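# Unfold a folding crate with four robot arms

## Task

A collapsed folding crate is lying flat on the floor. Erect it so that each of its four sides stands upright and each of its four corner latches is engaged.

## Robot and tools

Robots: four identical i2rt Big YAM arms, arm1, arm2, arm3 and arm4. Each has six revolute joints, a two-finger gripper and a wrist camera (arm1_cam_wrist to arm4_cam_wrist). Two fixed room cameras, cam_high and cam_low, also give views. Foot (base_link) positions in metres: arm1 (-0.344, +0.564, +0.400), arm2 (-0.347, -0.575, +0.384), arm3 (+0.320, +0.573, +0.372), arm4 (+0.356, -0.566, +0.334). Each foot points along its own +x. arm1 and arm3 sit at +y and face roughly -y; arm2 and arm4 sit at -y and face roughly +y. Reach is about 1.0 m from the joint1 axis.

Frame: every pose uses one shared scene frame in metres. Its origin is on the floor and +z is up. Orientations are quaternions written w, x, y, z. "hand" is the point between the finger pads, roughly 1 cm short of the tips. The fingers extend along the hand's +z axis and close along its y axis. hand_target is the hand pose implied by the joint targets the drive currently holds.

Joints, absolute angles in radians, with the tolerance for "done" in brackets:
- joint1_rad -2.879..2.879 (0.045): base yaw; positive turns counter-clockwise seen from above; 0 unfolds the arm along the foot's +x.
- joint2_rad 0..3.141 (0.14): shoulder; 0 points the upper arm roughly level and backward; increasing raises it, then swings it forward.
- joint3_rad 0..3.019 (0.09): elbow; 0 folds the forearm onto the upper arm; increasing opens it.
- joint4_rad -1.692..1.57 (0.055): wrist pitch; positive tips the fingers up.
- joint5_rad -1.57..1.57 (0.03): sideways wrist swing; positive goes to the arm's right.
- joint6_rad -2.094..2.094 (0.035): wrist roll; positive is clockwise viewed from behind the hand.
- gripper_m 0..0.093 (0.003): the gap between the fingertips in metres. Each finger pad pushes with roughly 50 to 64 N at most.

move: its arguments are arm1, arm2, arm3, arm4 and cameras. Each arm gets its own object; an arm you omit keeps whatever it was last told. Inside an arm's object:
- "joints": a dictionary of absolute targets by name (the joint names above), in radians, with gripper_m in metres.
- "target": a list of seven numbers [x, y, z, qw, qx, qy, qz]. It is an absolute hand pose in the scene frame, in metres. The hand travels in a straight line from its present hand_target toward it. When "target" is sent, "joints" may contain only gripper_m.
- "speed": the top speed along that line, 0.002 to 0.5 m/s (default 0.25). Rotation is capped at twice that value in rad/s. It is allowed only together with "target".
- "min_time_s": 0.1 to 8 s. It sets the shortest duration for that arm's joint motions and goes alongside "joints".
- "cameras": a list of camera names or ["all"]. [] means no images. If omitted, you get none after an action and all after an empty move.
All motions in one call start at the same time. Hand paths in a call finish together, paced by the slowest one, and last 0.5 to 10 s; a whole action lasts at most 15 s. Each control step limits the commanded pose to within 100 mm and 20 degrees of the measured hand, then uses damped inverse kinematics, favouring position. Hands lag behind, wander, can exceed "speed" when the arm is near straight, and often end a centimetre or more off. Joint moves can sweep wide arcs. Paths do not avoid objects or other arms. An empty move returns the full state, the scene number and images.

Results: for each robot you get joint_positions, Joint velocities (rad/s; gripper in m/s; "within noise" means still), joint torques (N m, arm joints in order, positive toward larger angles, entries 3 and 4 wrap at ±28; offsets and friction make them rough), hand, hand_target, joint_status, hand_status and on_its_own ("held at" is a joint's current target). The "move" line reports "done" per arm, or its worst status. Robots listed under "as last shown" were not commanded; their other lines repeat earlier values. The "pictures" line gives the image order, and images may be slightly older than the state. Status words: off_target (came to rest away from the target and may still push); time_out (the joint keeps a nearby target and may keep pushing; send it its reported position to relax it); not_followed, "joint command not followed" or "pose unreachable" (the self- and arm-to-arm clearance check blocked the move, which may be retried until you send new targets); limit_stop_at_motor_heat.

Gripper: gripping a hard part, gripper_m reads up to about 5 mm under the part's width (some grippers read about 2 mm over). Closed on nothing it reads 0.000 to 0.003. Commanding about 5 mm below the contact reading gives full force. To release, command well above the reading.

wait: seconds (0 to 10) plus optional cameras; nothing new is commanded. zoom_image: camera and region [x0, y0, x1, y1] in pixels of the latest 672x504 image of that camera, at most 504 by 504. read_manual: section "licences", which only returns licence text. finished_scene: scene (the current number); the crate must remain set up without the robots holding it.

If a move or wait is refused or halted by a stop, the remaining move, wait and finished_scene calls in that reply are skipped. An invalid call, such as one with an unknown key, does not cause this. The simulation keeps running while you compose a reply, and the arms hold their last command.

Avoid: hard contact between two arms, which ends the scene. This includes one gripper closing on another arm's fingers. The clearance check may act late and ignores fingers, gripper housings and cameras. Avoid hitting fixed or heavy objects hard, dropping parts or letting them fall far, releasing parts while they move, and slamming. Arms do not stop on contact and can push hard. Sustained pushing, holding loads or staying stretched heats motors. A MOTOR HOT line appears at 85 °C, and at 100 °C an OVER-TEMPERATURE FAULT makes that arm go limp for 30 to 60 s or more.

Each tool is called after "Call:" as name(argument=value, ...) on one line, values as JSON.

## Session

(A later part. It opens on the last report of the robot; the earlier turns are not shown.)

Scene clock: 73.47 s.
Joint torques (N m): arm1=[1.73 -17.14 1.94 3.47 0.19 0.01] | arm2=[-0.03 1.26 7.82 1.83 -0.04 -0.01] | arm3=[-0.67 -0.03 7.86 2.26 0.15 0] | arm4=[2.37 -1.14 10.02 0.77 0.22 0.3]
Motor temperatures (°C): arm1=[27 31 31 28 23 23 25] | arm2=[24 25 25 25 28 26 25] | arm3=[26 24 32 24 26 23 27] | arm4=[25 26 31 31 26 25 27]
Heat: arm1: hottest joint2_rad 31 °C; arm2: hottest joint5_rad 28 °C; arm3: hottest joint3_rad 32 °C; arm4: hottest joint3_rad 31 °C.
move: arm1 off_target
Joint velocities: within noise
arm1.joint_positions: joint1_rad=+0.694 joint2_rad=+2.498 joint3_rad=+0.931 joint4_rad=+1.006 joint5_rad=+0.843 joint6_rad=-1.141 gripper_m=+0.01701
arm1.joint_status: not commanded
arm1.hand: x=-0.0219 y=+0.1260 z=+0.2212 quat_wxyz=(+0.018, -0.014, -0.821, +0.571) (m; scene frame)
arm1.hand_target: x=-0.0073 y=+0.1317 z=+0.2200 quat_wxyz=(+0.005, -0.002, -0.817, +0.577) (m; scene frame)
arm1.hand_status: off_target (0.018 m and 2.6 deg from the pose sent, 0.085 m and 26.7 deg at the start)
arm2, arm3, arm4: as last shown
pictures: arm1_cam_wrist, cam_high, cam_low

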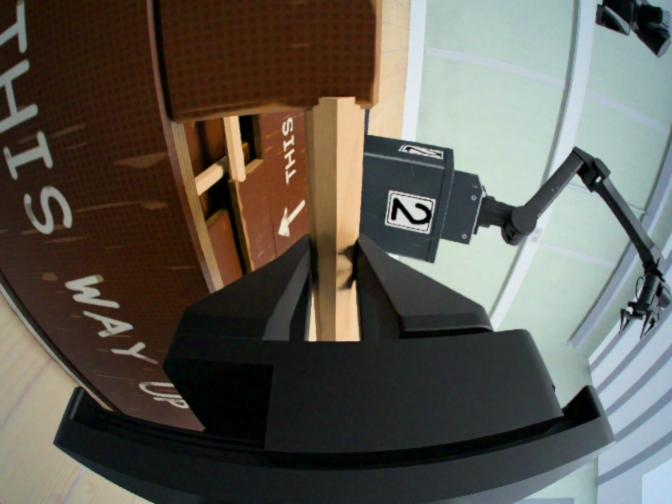

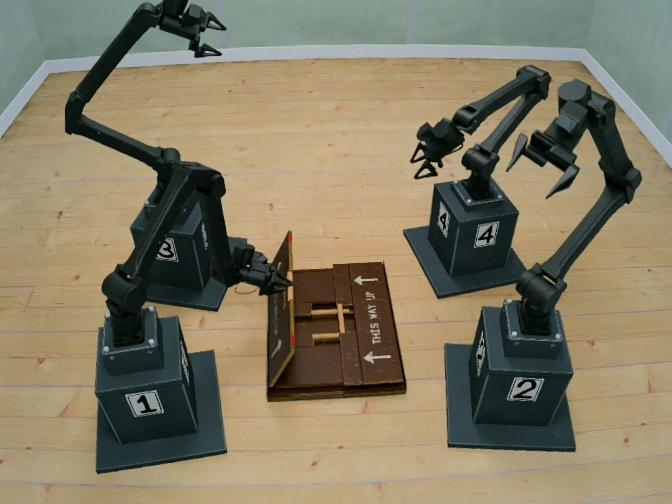

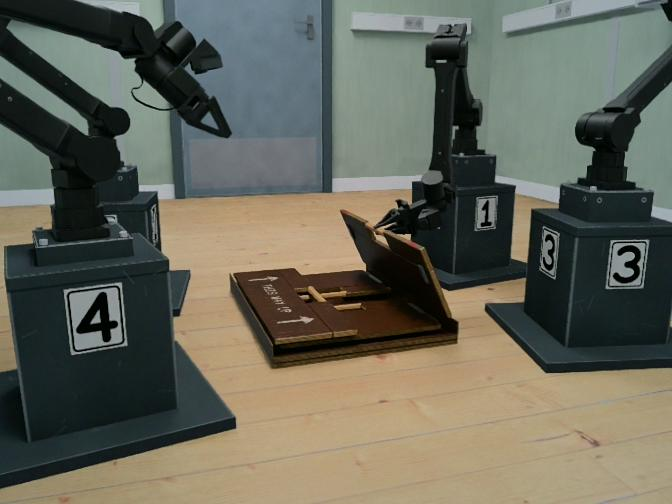

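Call:
move(arm1={"target": [-0.004, 0.203, 0.223, 0, 0, 0.707, -0.707], "speed": 0.08}, cameras=["arm1_cam_wrist","cam_low","cam_high"])

Call:
zoom_image(camera="cam_low", region=[220, 180, 480, 380])

Call:
zoom_image(camera="cam_high", region=[240, 220, 440, 420])

Scene clock: 77.57 s.
Joint torques (N m): arm1=[4.07 -15.62 1.36 1.61 -0.26 0.2] | arm2=[-0.09 1.32 7.8 1.81 -0.04 -0.01] | arm3=[-0.67 -0.56 7.99 2.35 0.14 0] | arm4=[2.37 -1.14 10.02 0.76 0.22 0.29]
Motor temperatures (°C): arm1=[27 31 31 28 23 23 26] | arm2=[24 25 25 25 28 26 25] | arm3=[26 24 32 24 26 23 27] | arm4=[25 26 31 31 26 25 27]
Heat: arm1: hottest joint2_rad 31 °C; arm2: hottest joint5_rad 28 °C; arm3: hottest joint3_rad 32 °C; arm4: hottest joint3_rad 31 °C.
move: arm1 off_target
Joint velocities: within noise
arm1.joint_positions: joint1_rad=+0.843 joint2_rad=+2.668 joint3_rad=+0.919 joint4_rad=+1.574 joint5_rad=+1.110 joint6_rad=-1.403 gripper_m=+0.01706
arm1.joint_status: not commanded
arm1.hand: x=-0.0225 y=+0.1859 z=+0.2406 quat_wxyz=(+0.029, -0.034, -0.731, +0.681) (m; scene frame)
arm1.hand_target: x=-0.0041 y=+0.2020 z=+0.2246 quat_wxyz=(+0.010, -0.012, -0.735, +0.678) (m; scene frame)
arm1.hand_status: off_target (0.031 m and 6.5 deg from the pose sent, 0.079 m and 20.5 deg at the start; a joint's target at an end of its range on 31 of 80 steps)
arm2, arm3: as last shown
arm4.joint_positions: joint1_rad=+0.419 joint2_rad=+0.636 joint3_rad=+0.481 joint4_rad=-0.723 joint5_rad=+0.433 joint6_rad=+0.459 gripper_m=+0.09396
arm4.joint_status: not commanded
arm4.hand: x=+0.2493 y=-0.2939 z=+0.5073 quat_wxyz=(-0.276, +0.654, -0.649, -0.274) (m; scene frame)
arm4.hand_target: x=+0.2506 y=-0.2988 z=+0.5013 quat_wxyz=(-0.272, +0.653, -0.653, -0.270) (m; scene frame)
arm4.hand_status: not commanded
pictures: arm1_cam_wrist, cam_high, cam_low

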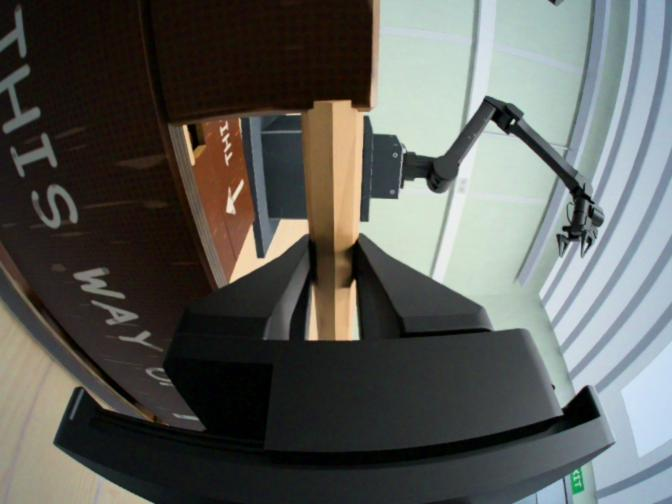

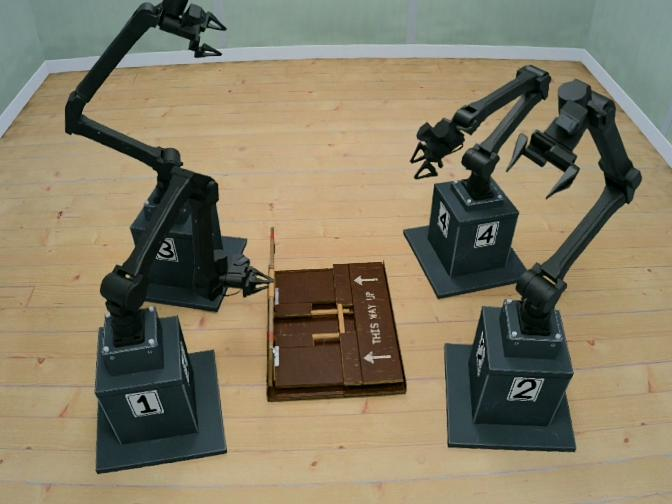

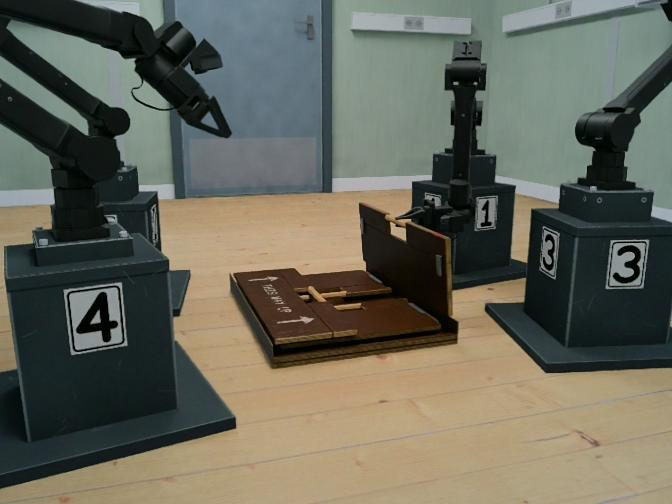

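Scaled by 1.938 from the camera's 672x504 image, which has a finer 960x720 frame.

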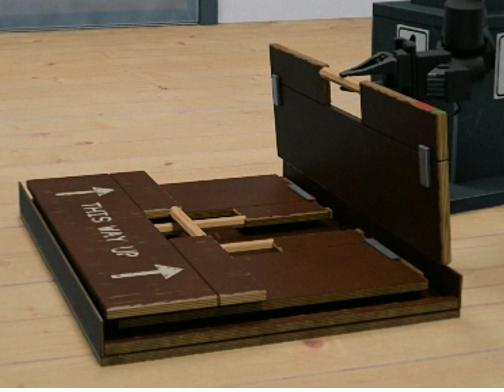

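Scaled by 2.520 from the camera's 672x504 image, which has a finer 960x720 frame.

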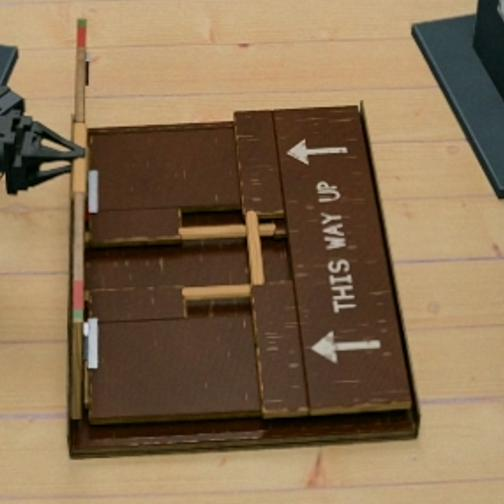

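Call:
move(arm4={"target": [-0.034, -0.028, 0.18, 0, 1, 0, 0], "speed": 0.25, "joints": {"gripper_m": 0.045}}, cameras=["arm4_cam_wrist","cam_low"])

Scene clock: 85.03 s.
Joint torques (N m): arm1=[3.43 -15.15 1.28 1.8 -0.31 0.25] | arm2=[-0.09 1.26 7.8 1.81 -0.03 -0.01] | arm3=[-0.62 0.26 7.79 2.37 0.11 0.01] | arm4=[2.14 -21.19 11.43 -0.5 -0.08 -0.11]
Motor temperatures (°C): arm1=[27 31 30 28 23 23 26] | arm2=[24 25 26 25 28 26 25] | arm3=[26 24 32 24 26 23 27] | arm4=[25 26 31 31 26 25 27]
Heat: arm1: hottest joint2_rad 31 °C; arm2: hottest joint5_rad 28 °C; arm3: hottest joint3_rad 32 °C; arm4: hottest joint3_rad 31 °C.
move: arm4 off_target
Joint velocities: within noise
arm1, arm2, arm3: as last shown
arm4.joint_positions: joint1_rad=+0.415 joint2_rad=+2.407 joint3_rad=+1.748 joint4_rad=-0.911 joint5_rad=+0.002 joint6_rad=-0.914 gripper_m=+0.04507
arm4.joint_status: all done
arm4.hand: x=-0.0226 y=-0.0372 z=+0.1864 quat_wxyz=(-0.001, +1.000, -0.018, +0.001) (m; scene frame)
arm4.hand_target: x=-0.0308 y=-0.0323 z=+0.1790 quat_wxyz=(-0.002, +1.000, -0.005, +0.001) (m; scene frame)
arm4.hand_status: off_target (0.016 m and 2.0 deg from the pose sent, 0.508 m and 98.3 deg at the start)
pictures: arm4_cam_wrist, cam_low

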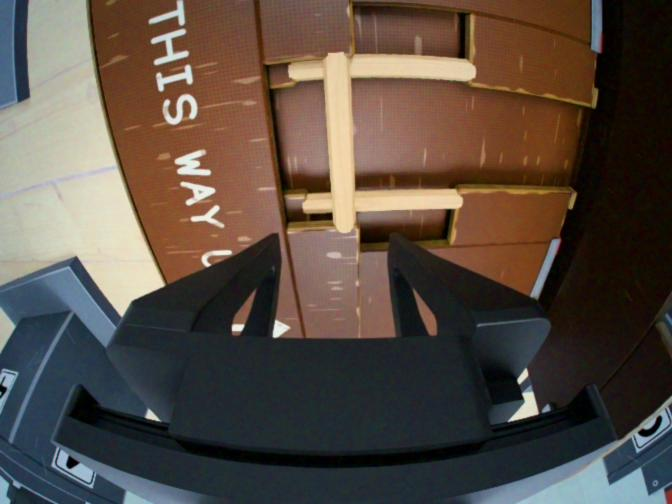

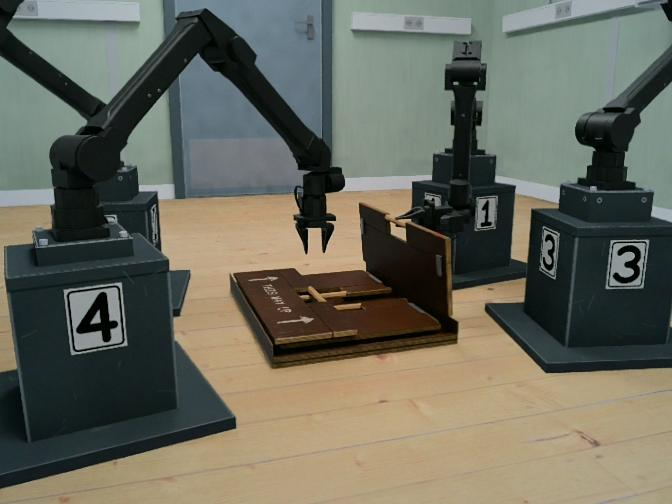

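Call:
move(arm4={"target": [-0.034, -0.026, 0.08, 0, 1, 0, 0], "speed": 0.15, "joints": {"gripper_m": 0.04}}, cameras=["arm4_cam_wrist"])

Scene clock: 87.43 s.
Joint torques (N m): arm1=[4.25 -15.33 1.25 1.65 -0.28 0.24] | arm2=[-0.03 1.26 7.8 1.81 -0.04 -0.01] | arm3=[-0.38 0.32 7.84 2.3 0.15 -0.01] | arm4=[1.73 -22.42 10.33 0.18 -0.22 -0.11]
Motor temperatures (°C): arm1=[27 31 30 28 23 23 26] | arm2=[24 25 26 25 28 26 25] | arm3=[26 24 32 24 26 23 27] | arm4=[25 26 31 31 26 25 27]
Heat: arm1: hottest joint2_rad 31 °C; arm2: hottest joint5_rad 28 °C; arm3: hottest joint3_rad 32 °C; arm4: hottest joint3_rad 31 °C.
move: arm4 off_target
Joint velocities: within noise
arm1, arm2, arm3: as last shown
arm4.joint_positions: joint1_rad=+0.407 joint2_rad=+2.610 joint3_rad=+1.845 joint4_rad=-0.825 joint5_rad=+0.004 joint6_rad=-0.926 gripper_m=+0.04007
arm4.joint_status: all done
arm4.hand: x=-0.0200 y=-0.0318 z=+0.0860 quat_wxyz=(+0.007, +1.000, -0.015, +0.007) (m; scene frame)
arm4.hand_target: x=-0.0288 y=-0.0243 z=+0.0805 quat_wxyz=(+0.000, +1.000, -0.004, +0.001) (m; scene frame)
arm4.hand_status: off_target (0.016 m and 2.1 deg from the pose sent, 0.108 m and 2.0 deg at the start)
pictures: arm4_cam_wrist

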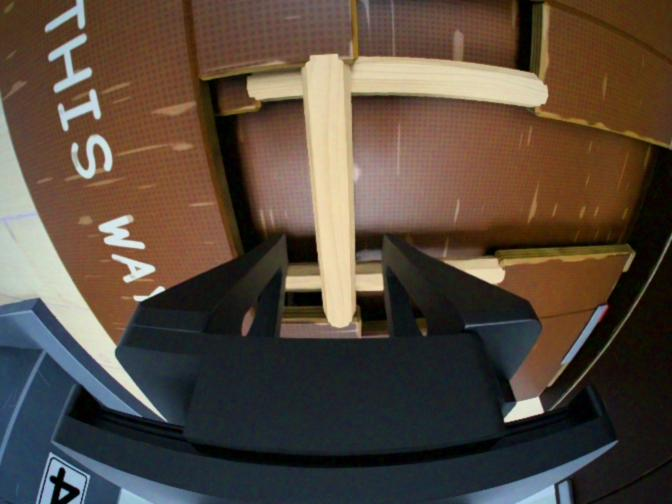

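Call:
move(arm4={"target": [-0.036, -0.027, 0.042, 0, 1, 0, 0], "speed": 0.08, "joints": {"gripper_m": 0.04}})

Call:
move(arm4={"joints": {"gripper_m": 0.012}}, cameras=["arm4_cam_wrist"])

Scene clock: 90.60 s.
Joint torques (N m): arm1=[3.6 -15.21 1.39 1.66 -0.29 0.24] | arm2=[-0.03 1.26 7.8 1.81 -0.03 -0.01] | arm3=[-0.44 0.26 7.9 2.39 0.12 -0.02] | arm4=[2.26 -22.48 10.15 0.14 -0.23 -0.09]
Motor temperatures (°C): arm1=[27 31 30 28 23 23 26] | arm2=[24 25 26 25 28 26 25] | arm3=[26 24 32 24 26 23 27] | arm4=[25 27 31 31 26 25 27]
Heat: arm1: hottest joint2_rad 31 °C; arm2: hottest joint5_rad 28 °C; arm3: hottest joint3_rad 32 °C; arm4: hottest joint3_rad 31 °C.
move: arm4 off_target
Joint velocities: within noise
arm1, arm2, arm3: as last shown
arm4.joint_positions: joint1_rad=+0.422 joint2_rad=+2.688 joint3_rad=+1.897 joint4_rad=-0.795 joint5_rad=+0.002 joint6_rad=-0.926 gripper_m=+0.04007
arm4.joint_status: all done
arm4.hand: x=-0.0305 y=-0.0350 z=+0.0502 quat_wxyz=(+0.005, +1.000, -0.008, +0.005) (m; scene frame)
arm4.hand_target: x=-0.0404 y=-0.0305 z=+0.0430 quat_wxyz=(-0.001, +1.000, +0.004, -0.001) (m; scene frame)
arm4.hand_status: off_target (0.013 m and 1.2 deg from the pose sent, 0.047 m and 2.1 deg at the start)
pictures: none

Scene clock: 91.33 s.
Joint torques (N m): arm1=[3.43 -14.86 1.37 1.72 -0.27 0.27] | arm2=[-0.03 1.26 7.8 1.81 -0.04 -0.01] | arm3=[-0.73 -0.32 7.8 2.37 0.12 0] | arm4=[2.32 -22.42 10.02 -0.03 -0.24 0.11]
Motor temperatures (°C): arm1=[27 31 30 28 23 23 26] | arm2=[24 25 26 25 28 26 25] | arm3=[26 24 32 24 26 23 27] | arm4=[25 27 31 31 26 25 27]
Heat: arm1: hottest joint2_rad 31 °C; arm2: hottest joint5_rad 28 °C; arm3: hottest joint3_rad 32 °C; arm4: hottest joint3_rad 31 °C.
move: arm4 off_target
Joint velocities: within noise
arm1: as last shown
arm2.joint_positions: joint1_rad=+0.742 joint2_rad=+0.634 joint3_rad=+1.438 joint4_rad=-1.211 joint5_rad=-0.133 joint6_rad=-0.320 gripper_m=+0.09396
arm2.joint_status: not commanded
arm2.hand: x=-0.5071 y=-0.3840 z=+0.9710 quat_wxyz=(-0.284, +0.802, -0.229, -0.472) (m; scene frame)
arm2.hand_target: x=-0.5054 y=-0.3866 z=+0.9838 quat_wxyz=(-0.292, +0.795, -0.226, -0.481) (m; scene frame)
arm2.hand_status: not commanded
arm3.joint_positions: joint1_rad=+0.368 joint2_rad=+0.623 joint3_rad=+1.401 joint4_rad=-1.238 joint5_rad=-0.070 joint6_rad=+0.635 gripper_m=+0.09396
arm3.joint_status: not commanded
arm3.hand: x=+0.3681 y=+0.3300 z=+0.9365 quat_wxyz=(-0.499, -0.717, -0.455, +0.173) (m; scene frame)
arm3.hand_target: x=+0.3677 y=+0.3328 z=+0.9460 quat_wxyz=(-0.508, -0.712, -0.452, +0.176) (m; scene frame)
arm3.hand_status: not commanded
arm4.joint_positions: joint1_rad=+0.421 joint2_rad=+2.688 joint3_rad=+1.899 joint4_rad=-0.787 joint5_rad=+0.002 joint6_rad=-0.952 gripper_m=+0.01731
arm4.joint_status: gripper_m off_target (ended at +0.01733, target +0.01200)
arm4.hand: x=-0.0312 y=-0.0322 z=+0.0506 quat_wxyz=(+0.002, +1.000, +0.005, +0.002) (m; scene frame)
arm4.hand_target: x=-0.0399 y=-0.0294 z=+0.0429 quat_wxyz=(-0.002, +1.000, +0.008, -0.002) (m; scene frame)
arm4.hand_status: not commanded
pictures: arm4_cam_wrist

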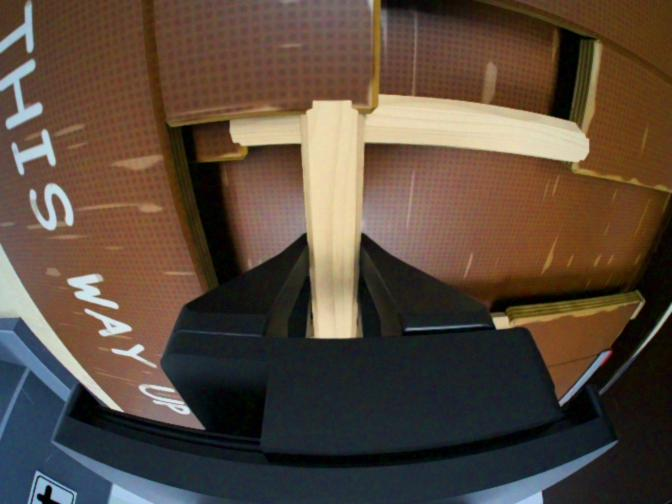

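Call:
move(arm4={"target": [-0.036, -0.044, 0.122, -0.216, 0.976, 0, 0], "speed": 0.1})

Call:
move(arm4={"target": [-0.036, -0.09, 0.182, -0.4226, 0.9063, 0, 0], "speed": 0.1}, cameras=["arm4_cam_wrist","cam_high"])

Scene clock: 95.43 s.
Joint torques (N m): arm1=[3.31 -15.03 1.36 1.78 -0.23 0.25] | arm2=[-0.09 1.26 7.82 1.83 -0.04 -0.01] | arm3=[-0.38 -0.03 7.72 2.39 0.12 0.03] | arm4=[2.37 -22.89 5.3 1.21 0.59 0.37]
Motor temperatures (°C): arm1=[27 31 30 28 23 23 26] | arm2=[24 25 26 25 28 26 25] | arm3=[26 24 32 24 26 23 27] | arm4=[25 27 31 31 26 25 27]
Heat: arm1: hottest joint2_rad 31 °C; arm2: hottest joint5_rad 28 °C; arm3: hottest joint3_rad 32 °C; arm4: hottest joint3_rad 31 °C.
move: arm4 done
Joint velocities: within noise
arm1, arm2, arm3: as last shown
arm4.joint_positions: joint1_rad=+0.494 joint2_rad=+2.437 joint3_rad=+1.483 joint4_rad=-0.295 joint5_rad=+0.260 joint6_rad=-0.921 gripper_m=+0.01724
arm4.joint_status: not commanded
arm4.hand: x=-0.0308 y=-0.0392 z=+0.1174 quat_wxyz=(-0.204, +0.979, +0.005, +0.000) (m; scene frame)
arm4.hand_target: x=-0.0321 y=-0.0417 z=+0.1208 quat_wxyz=(-0.213, +0.977, -0.003, +0.000) (m; scene frame)
arm4.hand_status: done (0.008 m and 1.5 deg from the pose sent, 0.072 m and 25.2 deg at the start)
pictures: none

Scene clock: 98.30 s.
Joint torques (N m): arm1=[4.31 -15.03 1.28 1.72 -0.32 0.22] | arm2=[-0.03 1.2 7.82 1.83 -0.04 -0.01] | arm3=[-0.73 -0.03 7.84 2.41 0.11 0] | arm4=[3.43 -19.08 4.42 1.98 0.52 0.23]
Motor temperatures (°C): arm1=[27 31 30 28 23 23 26] | arm2=[24 25 26 25 28 26 25] | arm3=[26 24 32 24 26 23 27] | arm4=[25 27 31 31 27 25 27]
Heat: arm1: hottest joint2_rad 31 °C; arm2: hottest joint5_rad 28 °C; arm3: hottest joint3_rad 32 °C; arm4: hottest joint3_rad 31 °C.
move: arm4 off_target
Joint velocities: within noise
arm1, arm2, arm3: as last shown
arm1.hand_target: x=-0.0041 y=+0.2019 z=+0.2246 quat_wxyz=(+0.010, -0.012, -0.735, +0.678) (m; scene frame)
arm4.joint_positions: joint1_rad=+0.623 joint2_rad=+2.294 joint3_rad=+1.149 joint4_rad=+0.239 joint5_rad=+0.606 joint6_rad=-0.946 gripper_m=+0.01717
arm4.joint_status: not commanded
arm4.hand: x=-0.0310 y=-0.0782 z=+0.1851 quat_wxyz=(-0.420, +0.907, -0.004, +0.003) (m; scene frame)
arm4.hand_target: x=-0.0369 y=-0.0884 z=+0.1829 quat_wxyz=(-0.424, +0.906, +0.001, +0.001) (m; scene frame)
arm4.hand_status: off_target (0.013 m and 0.7 deg from the pose sent, 0.082 m and 26.4 deg at the start)
pictures: arm4_cam_wrist, cam_high

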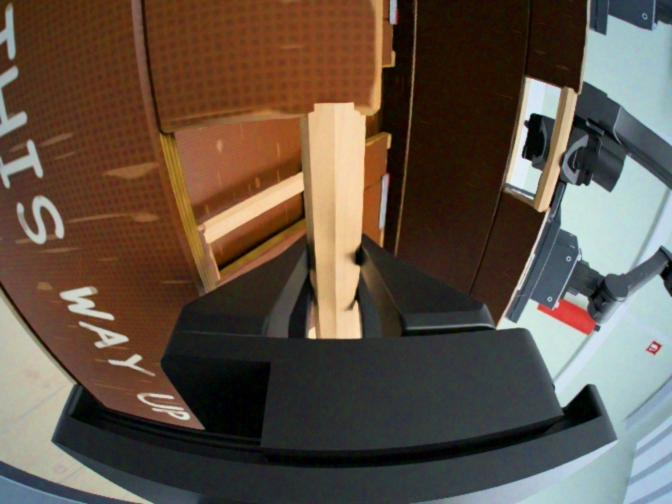

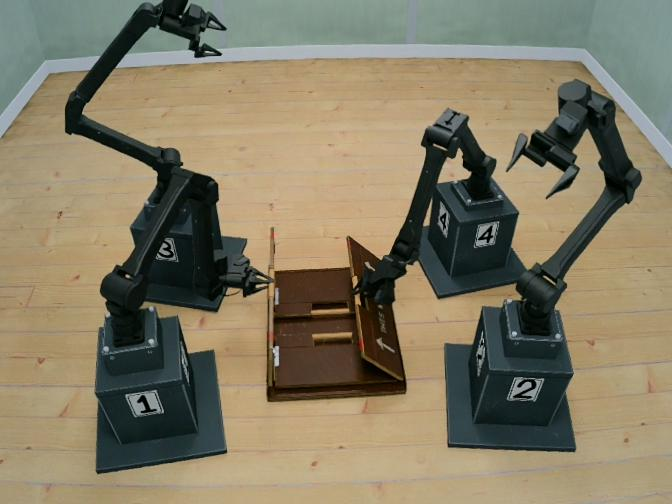

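Call:
move(arm4={"target": [-0.036, -0.146, 0.216, -0.574, 0.819, 0, 0], "speed": 0.1})

Call:
move(arm4={"target": [-0.036, -0.21, 0.223, -0.695, 0.719, 0, 0], "speed": 0.08}, cameras=["arm4_cam_wrist","cam_high","cam_low"])

Call:
zoom_image(camera="cam_high", region=[240, 220, 440, 420])

Call:
zoom_image(camera="cam_low", region=[220, 180, 480, 380])

Scene clock: 102.50 s.
Joint torques (N m): arm1=[3.72 -15.74 1.4 1.76 -0.31 0.21] | arm2=[0.03 1.26 7.82 1.83 -0.04 -0.01] | arm3=[-0.32 0.09 7.83 2.47 0.1 -0.01] | arm4=[3.6 -15.68 3.67 2.44 0.3 0.15]
Motor temperatures (°C): arm1=[27 31 30 28 23 23 26] | arm2=[24 25 26 25 27 26 25] | arm3=[26 24 32 24 26 23 27] | arm4=[25 28 30 31 27 25 27]
Heat: arm1: hottest joint2_rad 31 °C; arm2: hottest joint5_rad 27 °C; arm3: hottest joint3_rad 32 °C; arm4: hottest joint4_rad 31 °C.
move: arm4 off_target
Joint velocities: within noise
arm1, arm2, arm3: as last shown
arm4.joint_positions: joint1_rad=+0.758 joint2_rad=+2.311 joint3_rad=+0.963 joint4_rad=+0.768 joint5_rad=+0.902 joint6_rad=-1.091 gripper_m=+0.01713
arm4.joint_status: not commanded
arm4.hand: x=-0.0301 y=-0.1328 z=+0.2266 quat_wxyz=(-0.575, +0.818, -0.011, +0.005) (m; scene frame)
arm4.hand_target: x=-0.0364 y=-0.1444 z=+0.2170 quat_wxyz=(-0.575, +0.818, +0.001, +0.002) (m; scene frame)
arm4.hand_status: off_target (0.018 m and 1.3 deg from the pose sent, 0.075 m and 20.4 deg at the start)
pictures: none

Scene clock: 105.30 s.
Joint torques (N m): arm1=[3.96 -15.21 1.24 1.89 -0.29 0.23] | arm2=[-0.09 1.26 7.82 1.83 -0.04 -0.01] | arm3=[-1.32 0.09 7.75 2.35 0.14 0] | arm4=[3.9 -13.22 3.04 1.57 -0.11 0.22]
Motor temperatures (°C): arm1=[27 31 30 28 23 23 26] | arm2=[24 25 26 25 27 26 25] | arm3=[26 24 32 24 26 23 27] | arm4=[25 28 30 31 27 25 27]
Heat: arm1: hottest joint2_rad 31 °C; arm2: hottest joint5_rad 27 °C; arm3: hottest joint3_rad 32 °C; arm4: hottest joint4_rad 31 °C.
move: arm4 off_target
Joint velocities: within noise
arm1.joint_positions: joint1_rad=+0.843 joint2_rad=+2.668 joint3_rad=+0.919 joint4_rad=+1.574 joint5_rad=+1.110 joint6_rad=-1.403 gripper_m=+0.01706
arm1.joint_status: not commanded
arm1.hand: x=-0.0225 y=+0.1859 z=+0.2406 quat_wxyz=(+0.029, -0.034, -0.731, +0.681) (m; scene frame)
arm1.hand_target: x=-0.0041 y=+0.2019 z=+0.2246 quat_wxyz=(+0.010, -0.012, -0.735, +0.678) (m; scene frame)
arm1.hand_status: not commanded
arm2, arm3: as last shown
arm4.joint_positions: joint1_rad=+0.898 joint2_rad=+2.513 joint3_rad=+0.925 joint4_rad=+1.543 joint5_rad=+1.143 joint6_rad=-1.510 gripper_m=+0.01712
arm4.joint_status: not commanded
arm4.hand: x=-0.0263 y=-0.1966 z=+0.2439 quat_wxyz=(-0.700, +0.713, -0.021, +0.007) (m; scene frame)
arm4.hand_target: x=-0.0338 y=-0.2087 z=+0.2251 quat_wxyz=(-0.697, +0.717, -0.003, +0.004) (m; scene frame)
arm4.hand_status: off_target (0.027 m and 2.6 deg from the pose sent, 0.078 m and 17.9 deg at the start)
pictures: arm4_cam_wrist, cam_high, cam_low

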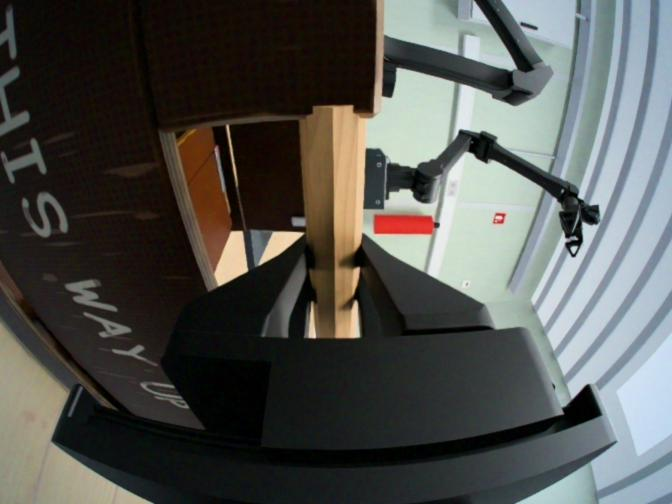

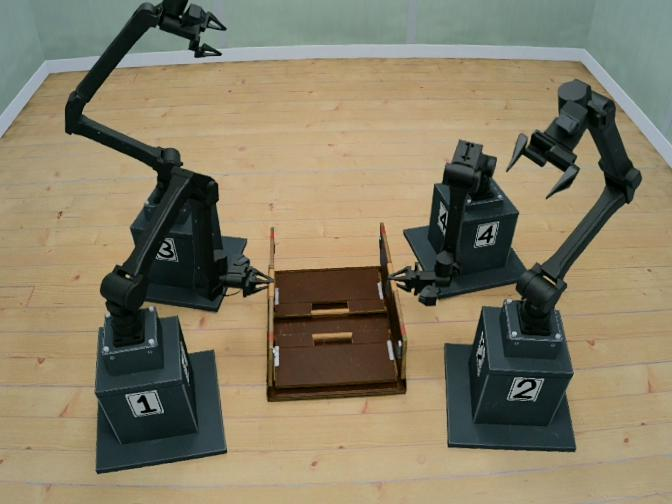

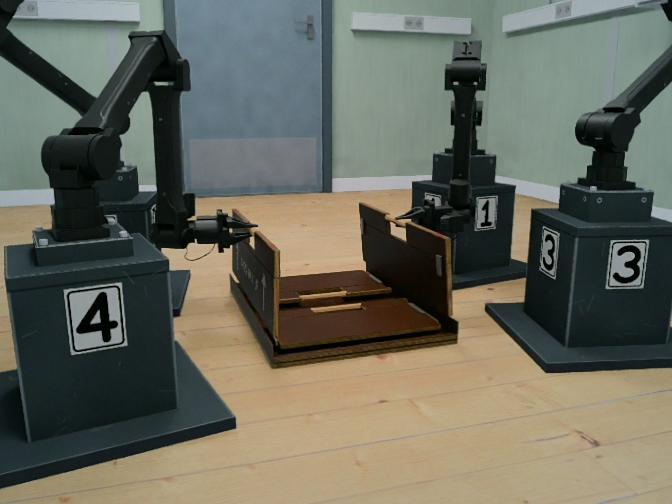

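Scaled by 2.520 from the camera's 672x504 image, which has a finer 960x720 frame.

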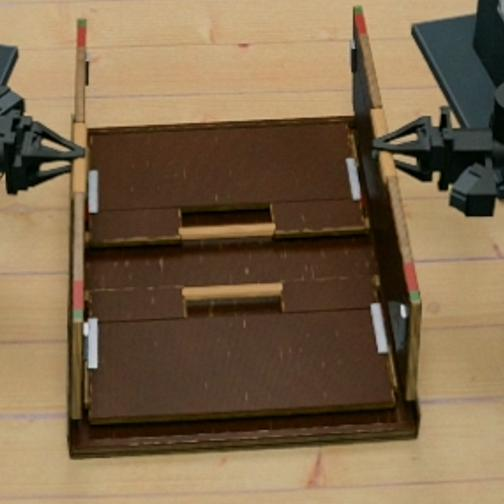

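Scaled by 1.938 from the camera's 672x504 image, which has a finer 960x720 frame.

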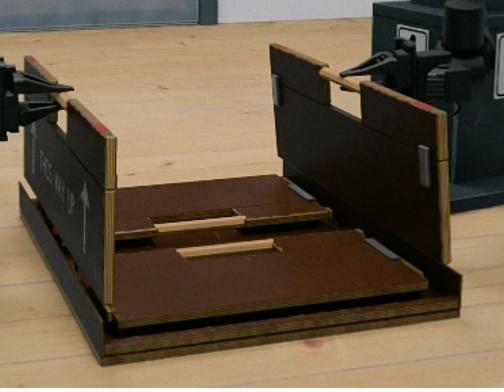

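Call:
move(arm2={"target": [-0.06, 0.0, 0.28, 0, 0.7071, -0.7071, 0], "speed": 0.25, "joints": {"gripper_m": 0.045}}, cameras=["arm2_cam_wrist","cam_high","cam_low"])

Scene clock: 116.83 s.
Joint torques (N m): arm1=[3.66 -15.03 1.33 1.62 -0.25 0.25] | arm2=[-0.62 -23.53 8.54 -0.14 0.08 0.07] | arm3=[-0.62 -0.15 7.86 2.25 0.1 0.02] | arm4=[3.9 -13.16 3.04 1.51 -0.11 0.21]
Motor temperatures (°C): arm1=[27 31 29 28 23 23 26] | arm2=[24 25 26 25 27 26 25] | arm3=[26 24 32 24 26 23 27] | arm4=[25 28 29 31 26 25 28]
Heat: arm1: hottest joint2_rad 31 °C; arm2: hottest joint5_rad 27 °C; arm3: hottest joint3_rad 32 °C; arm4: hottest joint4_rad 31 °C.
move: arm2 off_target
Joint velocities: within noise
arm1, arm3, arm4: as last shown
arm2.joint_positions: joint1_rad=-0.322 joint2_rad=+2.315 joint3_rad=+1.660 joint4_rad=-0.962 joint5_rad=-0.007 joint6_rad=-0.473 gripper_m=+0.04513
arm2.joint_status: all done
arm2.hand: x=-0.0729 y=-0.0190 z=+0.2671 quat_wxyz=(+0.023, +0.712, -0.702, +0.004) (m; scene frame)
arm2.hand_target: x=-0.0623 y=-0.0068 z=+0.2776 quat_wxyz=(+0.009, +0.707, -0.707, +0.001) (m; scene frame)
arm2.hand_status: off_target (0.026 m and 2.8 deg from the pose sent, 0.908 m and 86.3 deg at the start)
pictures: arm2_cam_wrist, cam_high, cam_low

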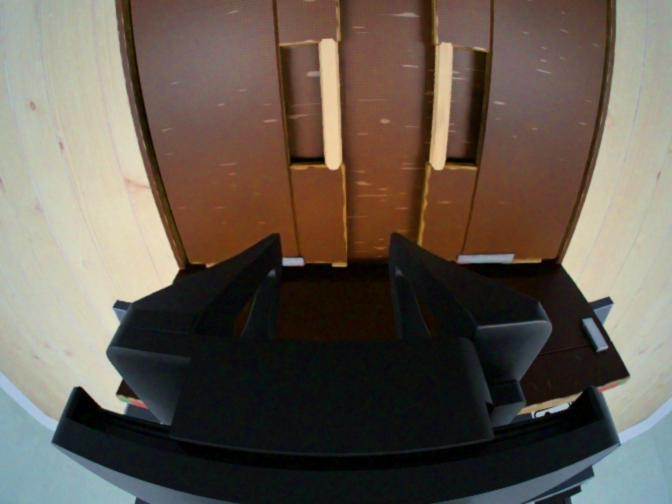

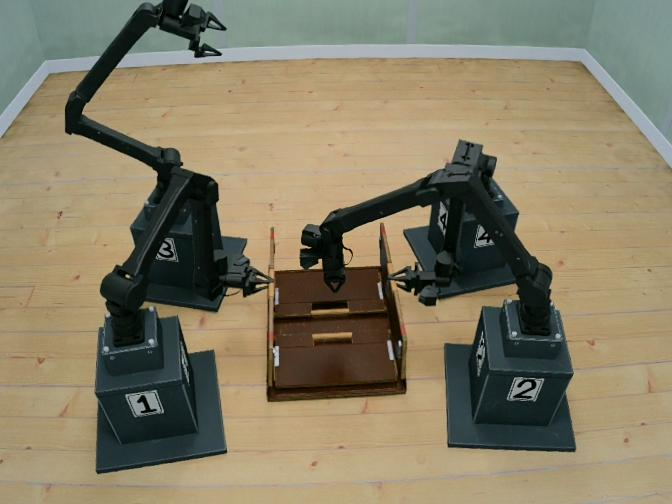

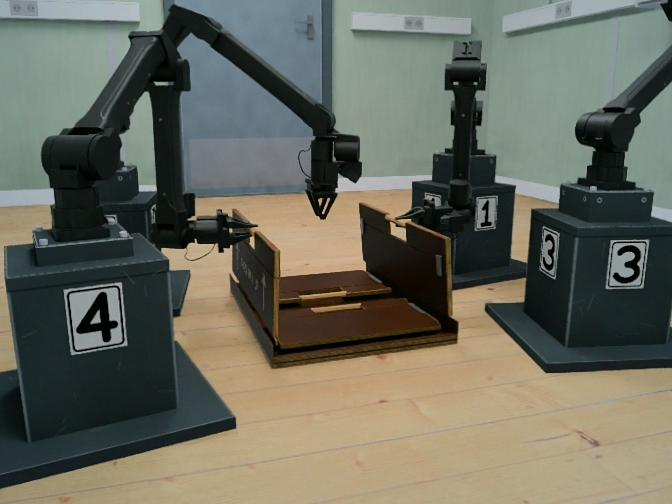

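Call:
move(arm2={"target": [-0.052, 0.01, 0.11, 0.1228, 0.6964, -0.6964, -0.1228], "speed": 0.2, "joints": {"gripper_m": 0.04}}, cameras=["arm2_cam_wrist"])

Scene clock: 123.13 s.
Joint torques (N m): arm1=[3.9 -15.27 1.21 1.85 -0.26 0.24] | arm2=[-0.15 -25.82 7.86 -0.36 -0.39 -0.17] | arm3=[-0.5 -0.09 7.8 2.33 0.11 0.02] | arm4=[3.9 -13.16 3.04 1.51 -0.11 0.21]
Motor temperatures (°C): arm1=[27 31 29 28 23 23 26] | arm2=[24 26 27 25 27 26 25] | arm3=[26 24 32 24 26 23 27] | arm4=[25 28 29 31 26 25 28]
Heat: arm1: hottest joint2_rad 31 °C; arm2: hottest joint3_rad 27 °C; arm3: hottest joint3_rad 32 °C; arm4: hottest joint4_rad 31 °C.
move: arm2 off_target
Joint velocities: within noise
arm1, arm3, arm4: as last shown
arm2.joint_positions: joint1_rad=-0.401 joint2_rad=+2.771 joint3_rad=+2.058 joint4_rad=-1.059 joint5_rad=-0.294 joint6_rad=-0.562 gripper_m=+0.04013
arm2.joint_status: all done
arm2.hand: x=-0.0620 y=+0.0006 z=+0.1034 quat_wxyz=(+0.130, +0.695, -0.698, -0.118) (m; scene frame)
arm2.hand_target: x=-0.0553 y=+0.0125 z=+0.1104 quat_wxyz=(+0.119, +0.699, -0.694, -0.123) (m; scene frame)
arm2.hand_status: off_target (0.015 m and 1.0 deg from the pose sent, 0.161 m and 18.6 deg at the start)
pictures: arm2_cam_wrist

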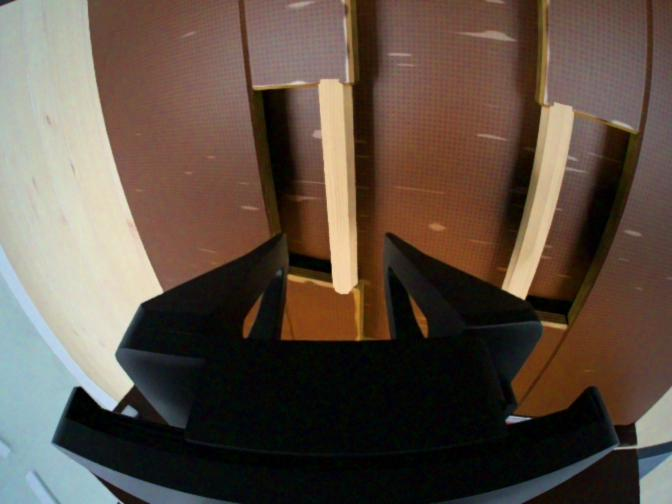

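Call:
move(arm2={"target": [-0.070, 0.01, 0.056, 0.1228, 0.6964, -0.6964, -0.1228], "speed": 0.08, "joints": {"gripper_m": 0.04}}, cameras=["arm2_cam_wrist"])

Scene clock: 125.83 s.
Joint torques (N m): arm1=[3.31 -15.33 1.24 1.8 -0.25 0.22] | arm2=[1.08 -25.29 7.5 0.32 -0.39 0.04] | arm3=[-1.03 0.44 7.79 2.4 0.15 0.01] | arm4=[3.9 -13.22 3.04 1.51 -0.11 0.21]
Motor temperatures (°C): arm1=[27 31 29 28 23 23 26] | arm2=[24 27 27 25 27 26 25] | arm3=[26 24 32 24 26 23 27] | arm4=[25 28 29 31 26 25 28]
Heat: arm1: hottest joint2_rad 31 °C; arm2: hottest joint2_rad 27 °C; arm3: hottest joint3_rad 32 °C; arm4: hottest joint4_rad 31 °C.
move: arm2 off_target
Joint velocities: within noise
arm1, arm3, arm4: as last shown
arm2.joint_positions: joint1_rad=-0.399 joint2_rad=+2.868 joint3_rad=+2.098 joint4_rad=-1.019 joint5_rad=-0.298 joint6_rad=-0.556 gripper_m=+0.04013
arm2.joint_status: all done
arm2.hand: x=-0.0702 y=-0.0099 z=+0.0517 quat_wxyz=(+0.139, +0.691, -0.699, -0.118) (m; scene frame)
arm2.hand_target: x=-0.0667 y=+0.0078 z=+0.0564 quat_wxyz=(+0.122, +0.694, -0.699, -0.124) (m; scene frame)
arm2.hand_status: off_target (0.020 m and 2.1 deg from the pose sent, 0.049 m and 1.0 deg at the start)
pictures: arm2_cam_wrist

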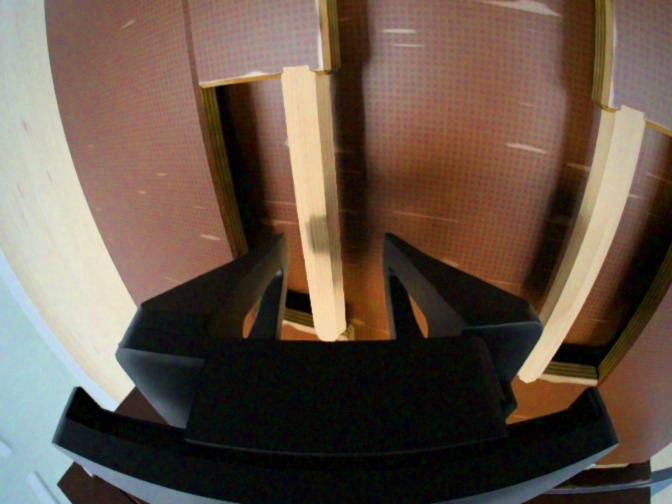

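Call:
move(arm2={"target": [-0.078, 0.025, 0.049, 0.1228, 0.6964, -0.6964, -0.1228], "speed": 0.06, "joints": {"gripper_m": 0.04}}, cameras=["arm2_cam_wrist","cam_low"])

Call:
zoom_image(camera="cam_low", region=[220, 180, 480, 380])

Scene clock: 128.77 s.
Joint torques (N m): arm1=[3.66 -15.09 1.2 1.92 -0.24 0.25] | arm2=[-0.21 -25.41 7.82 -0.34 -0.37 0.03] | arm3=[-0.97 0.21 7.92 2.37 0.17 0.03] | arm4=[3.84 -13.16 3.06 1.5 -0.11 0.21]
Motor temperatures (°C): arm1=[27 31 29 28 23 23 26] | arm2=[24 27 27 25 27 26 25] | arm3=[26 24 32 24 26 23 27] | arm4=[25 28 29 31 26 25 28]
Heat: arm1: hottest joint2_rad 31 °C; arm2: hottest joint2_rad 27 °C; arm3: hottest joint3_rad 32 °C; arm4: hottest joint4_rad 31 °C.
move: arm2 off_target
Joint velocities: within noise
arm1, arm4: as last shown
arm2.joint_positions: joint1_rad=-0.359 joint2_rad=+2.904 joint3_rad=+2.168 joint4_rad=-1.035 joint5_rad=-0.303 joint6_rad=-0.535 gripper_m=+0.04013
arm2.joint_status: all done
arm2.hand: x=-0.0868 y=+0.0136 z=+0.0462 quat_wxyz=(+0.135, +0.699, -0.693, -0.118) (m; scene frame)
arm2.hand_target: x=-0.0832 y=+0.0240 z=+0.0490 quat_wxyz=(+0.128, +0.697, -0.695, -0.122) (m; scene frame)
arm2.hand_status: off_target (0.015 m and 1.6 deg from the pose sent, 0.036 m and 2.1 deg at the start)
arm3.joint_positions: joint1_rad=+0.368 joint2_rad=+0.623 joint3_rad=+1.401 joint4_rad=-1.238 joint5_rad=-0.070 joint6_rad=+0.635 gripper_m=+0.09396
arm3.joint_status: not commanded
arm3.hand: x=+0.3681 y=+0.3300 z=+0.9365 quat_wxyz=(-0.499, -0.717, -0.455, +0.173) (m; scene frame)
arm3.hand_target: x=+0.3677 y=+0.3328 z=+0.9460 quat_wxyz=(-0.508, -0.712, -0.452, +0.176) (m; scene frame)
arm3.hand_status: not commanded
pictures: arm2_cam_wrist, cam_low

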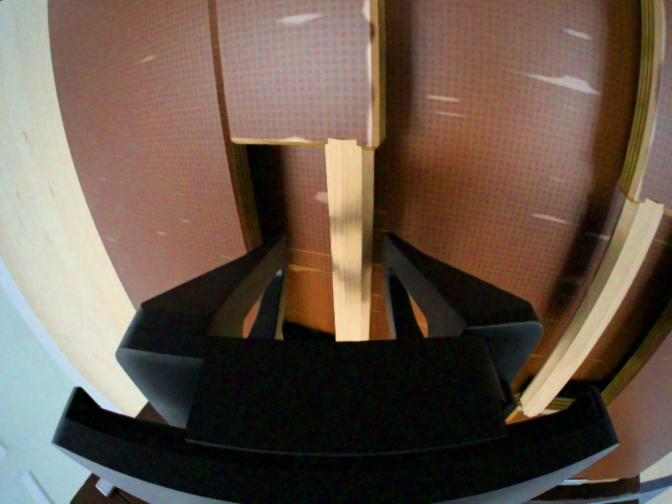

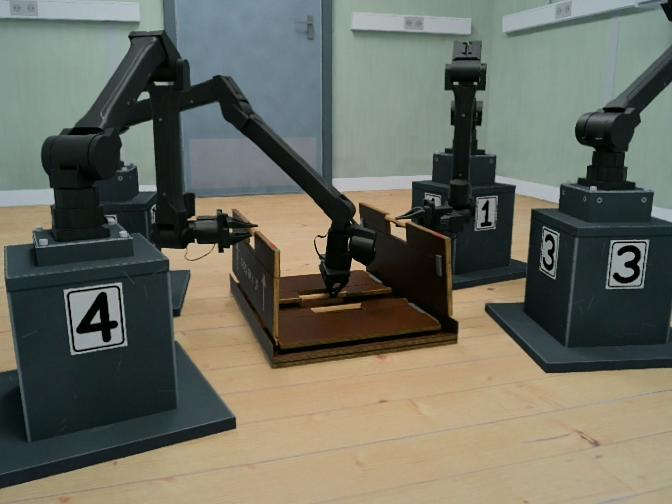

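Scaled by 1.938 from the camera's 672x504 image, which has a finer 960x720 frame.

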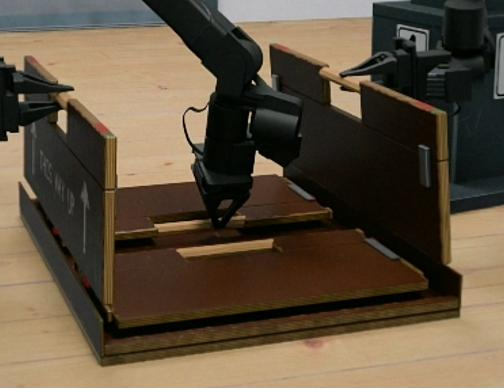

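Call:
move(arm2={"target": [-0.076, 0.023, 0.042, 0.1228, 0.6964, -0.6964, -0.1228], "speed": 0.05, "joints": {"gripper_m": 0.035}})

Call:
move(arm2={"joints": {"gripper_m": 0.012}}, cameras=["arm2_cam_wrist"])

Scene clock: 131.63 s.
Joint torques (N m): arm1=[3.55 -14.56 1.43 1.76 -0.3 0.25] | arm2=[-0.79 -25.41 7.82 0.1 -0.32 -0.02] | arm3=[-0.5 -0.15 7.87 2.4 0.12 -0.01] | arm4=[3.9 -13.16 3.04 1.51 -0.11 0.21]
Motor temperatures (°C): arm1=[27 31 29 28 23 23 26] | arm2=[24 27 27 25 27 26 25] | arm3=[26 24 32 24 26 23 27] | arm4=[25 28 29 31 26 25 28]
Heat: arm1: hottest joint2_rad 31 °C; arm2: hottest joint2_rad 27 °C; arm3: hottest joint3_rad 32 °C; arm4: hottest joint4_rad 31 °C.
move: arm2 off_target
Joint velocities: within noise
arm1, arm3, arm4: as last shown
arm2.joint_positions: joint1_rad=-0.362 joint2_rad=+2.918 joint3_rad=+2.180 joint4_rad=-1.035 joint5_rad=-0.303 joint6_rad=-0.535 gripper_m=+0.03513
arm2.joint_status: all done
arm2.hand: x=-0.0853 y=+0.0124 z=+0.0406 quat_wxyz=(+0.135, +0.697, -0.694, -0.118) (m; scene frame)
arm2.hand_target: x=-0.0742 y=+0.0221 z=+0.0423 quat_wxyz=(+0.122, +0.695, -0.697, -0.123) (m; scene frame)
arm2.hand_status: off_target (0.014 m and 1.6 deg from the pose sent, 0.015 m and 1.6 deg at the start)
pictures: none

Scene clock: 132.30 s.
Joint torques (N m): arm1=[4.19 -15.56 1.31 1.73 -0.29 0.25] | arm2=[-0.73 -25.52 7.75 0.1 -0.34 0.01] | arm3=[-0.62 0.15 7.87 2.51 0.12 0.04] | arm4=[3.9 -13.16 3.04 1.51 -0.11 0.21]
Motor temperatures (°C): arm1=[27 31 29 28 23 23 26] | arm2=[24 27 27 25 27 26 25] | arm3=[26 24 32 24 26 23 27] | arm4=[25 28 29 31 26 25 28]
Heat: arm1: hottest joint2_rad 31 °C; arm2: hottest joint2_rad 27 °C; arm3: hottest joint3_rad 32 °C; arm4: hottest joint4_rad 31 °C.
move: arm2 off_target
Joint velocities: within noise
arm1, arm3, arm4: as last shown
arm2.joint_positions: joint1_rad=-0.365 joint2_rad=+2.920 joint3_rad=+2.180 joint4_rad=-1.028 joint5_rad=-0.302 joint6_rad=-0.547 gripper_m=+0.01633
arm2.joint_status: gripper_m off_target (ended at +0.01636, target +0.01200)
arm2.hand: x=-0.0829 y=+0.0121 z=+0.0393 quat_wxyz=(+0.132, +0.701, -0.690, -0.119) (m; scene frame)
arm2.hand_target: x=-0.0723 y=+0.0222 z=+0.0418 quat_wxyz=(+0.119, +0.699, -0.695, -0.124) (m; scene frame)
arm2.hand_status: not commanded
pictures: arm2_cam_wrist

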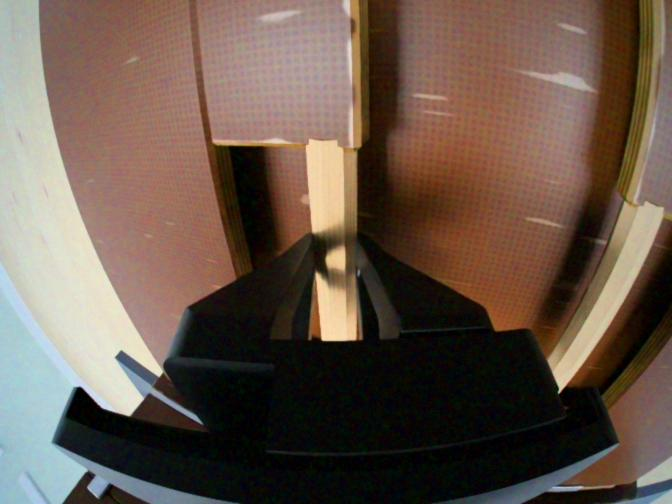

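Call:
move(arm2={"target": [-0.096, 0.018, 0.135, -0.0616, 0.7044, -0.7044, 0.0616], "speed": 0.08}, cameras=["arm2_cam_wrist","cam_high","cam_low"])

Call:
zoom_image(camera="cam_low", region=[220, 180, 480, 380])

Scene clock: 138.73 s.
Joint torques (N m): arm1=[3.37 -14.68 1.32 1.72 -0.61 0.23] | arm2=[1.08 -32.67 2.33 -1.68 0.51 0.27] | arm3=[-0.5 0.09 7.94 2.43 0.12 0.02] | arm4=[3.9 -13.16 3.04 1.51 -0.11 0.21]
Motor temperatures (°C): arm1=[27 31 29 28 23 23 26] | arm2=[24 28 27 25 27 26 25] | arm3=[26 24 33 24 26 23 27] | arm4=[25 28 28 31 26 25 28]
Heat: arm1: hottest joint2_rad 31 °C; arm2: hottest joint2_rad 28 °C; arm3: hottest joint3_rad 33 °C; arm4: hottest joint4_rad 31 °C.
move: arm2 off_target
Joint velocities: within noise
arm1.joint_positions: joint1_rad=+0.847 joint2_rad=+2.668 joint3_rad=+0.919 joint4_rad=+1.574 joint5_rad=+1.117 joint6_rad=-1.403 gripper_m=+0.01706
arm1.joint_status: not commanded
arm1.hand: x=-0.0220 y=+0.1875 z=+0.2408 quat_wxyz=(+0.030, -0.035, -0.731, +0.681) (m; scene frame)
arm1.hand_target: x=-0.0039 y=+0.2021 z=+0.2246 quat_wxyz=(+0.010, -0.011, -0.735, +0.678) (m; scene frame)
arm1.hand_status: not commanded
arm2.joint_positions: joint1_rad=-0.235 joint2_rad=+2.668 joint3_rad=+1.760 joint4_rad=-0.602 joint5_rad=+0.146 joint6_rad=-0.386 gripper_m=+0.01488
arm2.joint_status: not commanded
arm2.hand: x=-0.0903 y=+0.0119 z=+0.0804 quat_wxyz=(-0.057, +0.709, -0.701, +0.055) (m; scene frame)
arm2.hand_target: x=-0.0940 y=+0.0209 z=+0.1310 quat_wxyz=(-0.062, +0.704, -0.705, +0.058) (m; scene frame)
arm2.hand_status: off_target (0.055 m and 1.1 deg from the pose sent, 0.097 m and 30.5 deg at the start)
arm3, arm4: as last shown
pictures: arm2_cam_wrist, cam_high, cam_low

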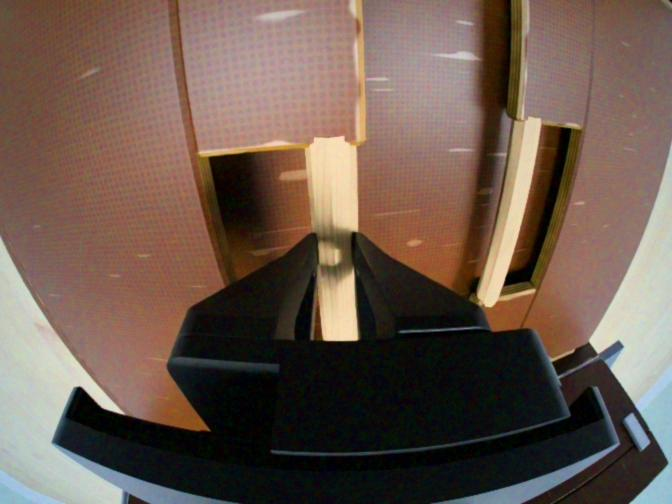

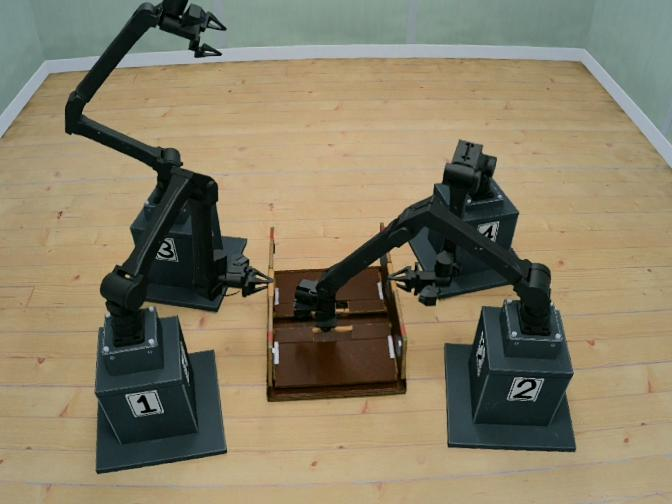

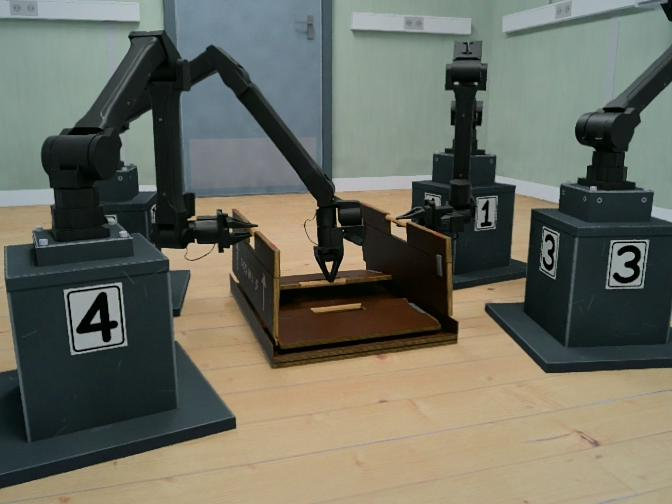

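Scaled by 1.938 from the camera's 672x504 image, which has a finer 960x720 frame.

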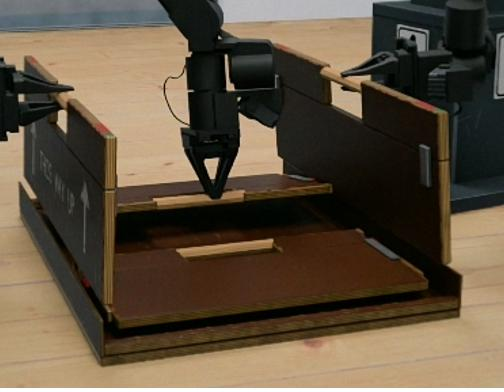

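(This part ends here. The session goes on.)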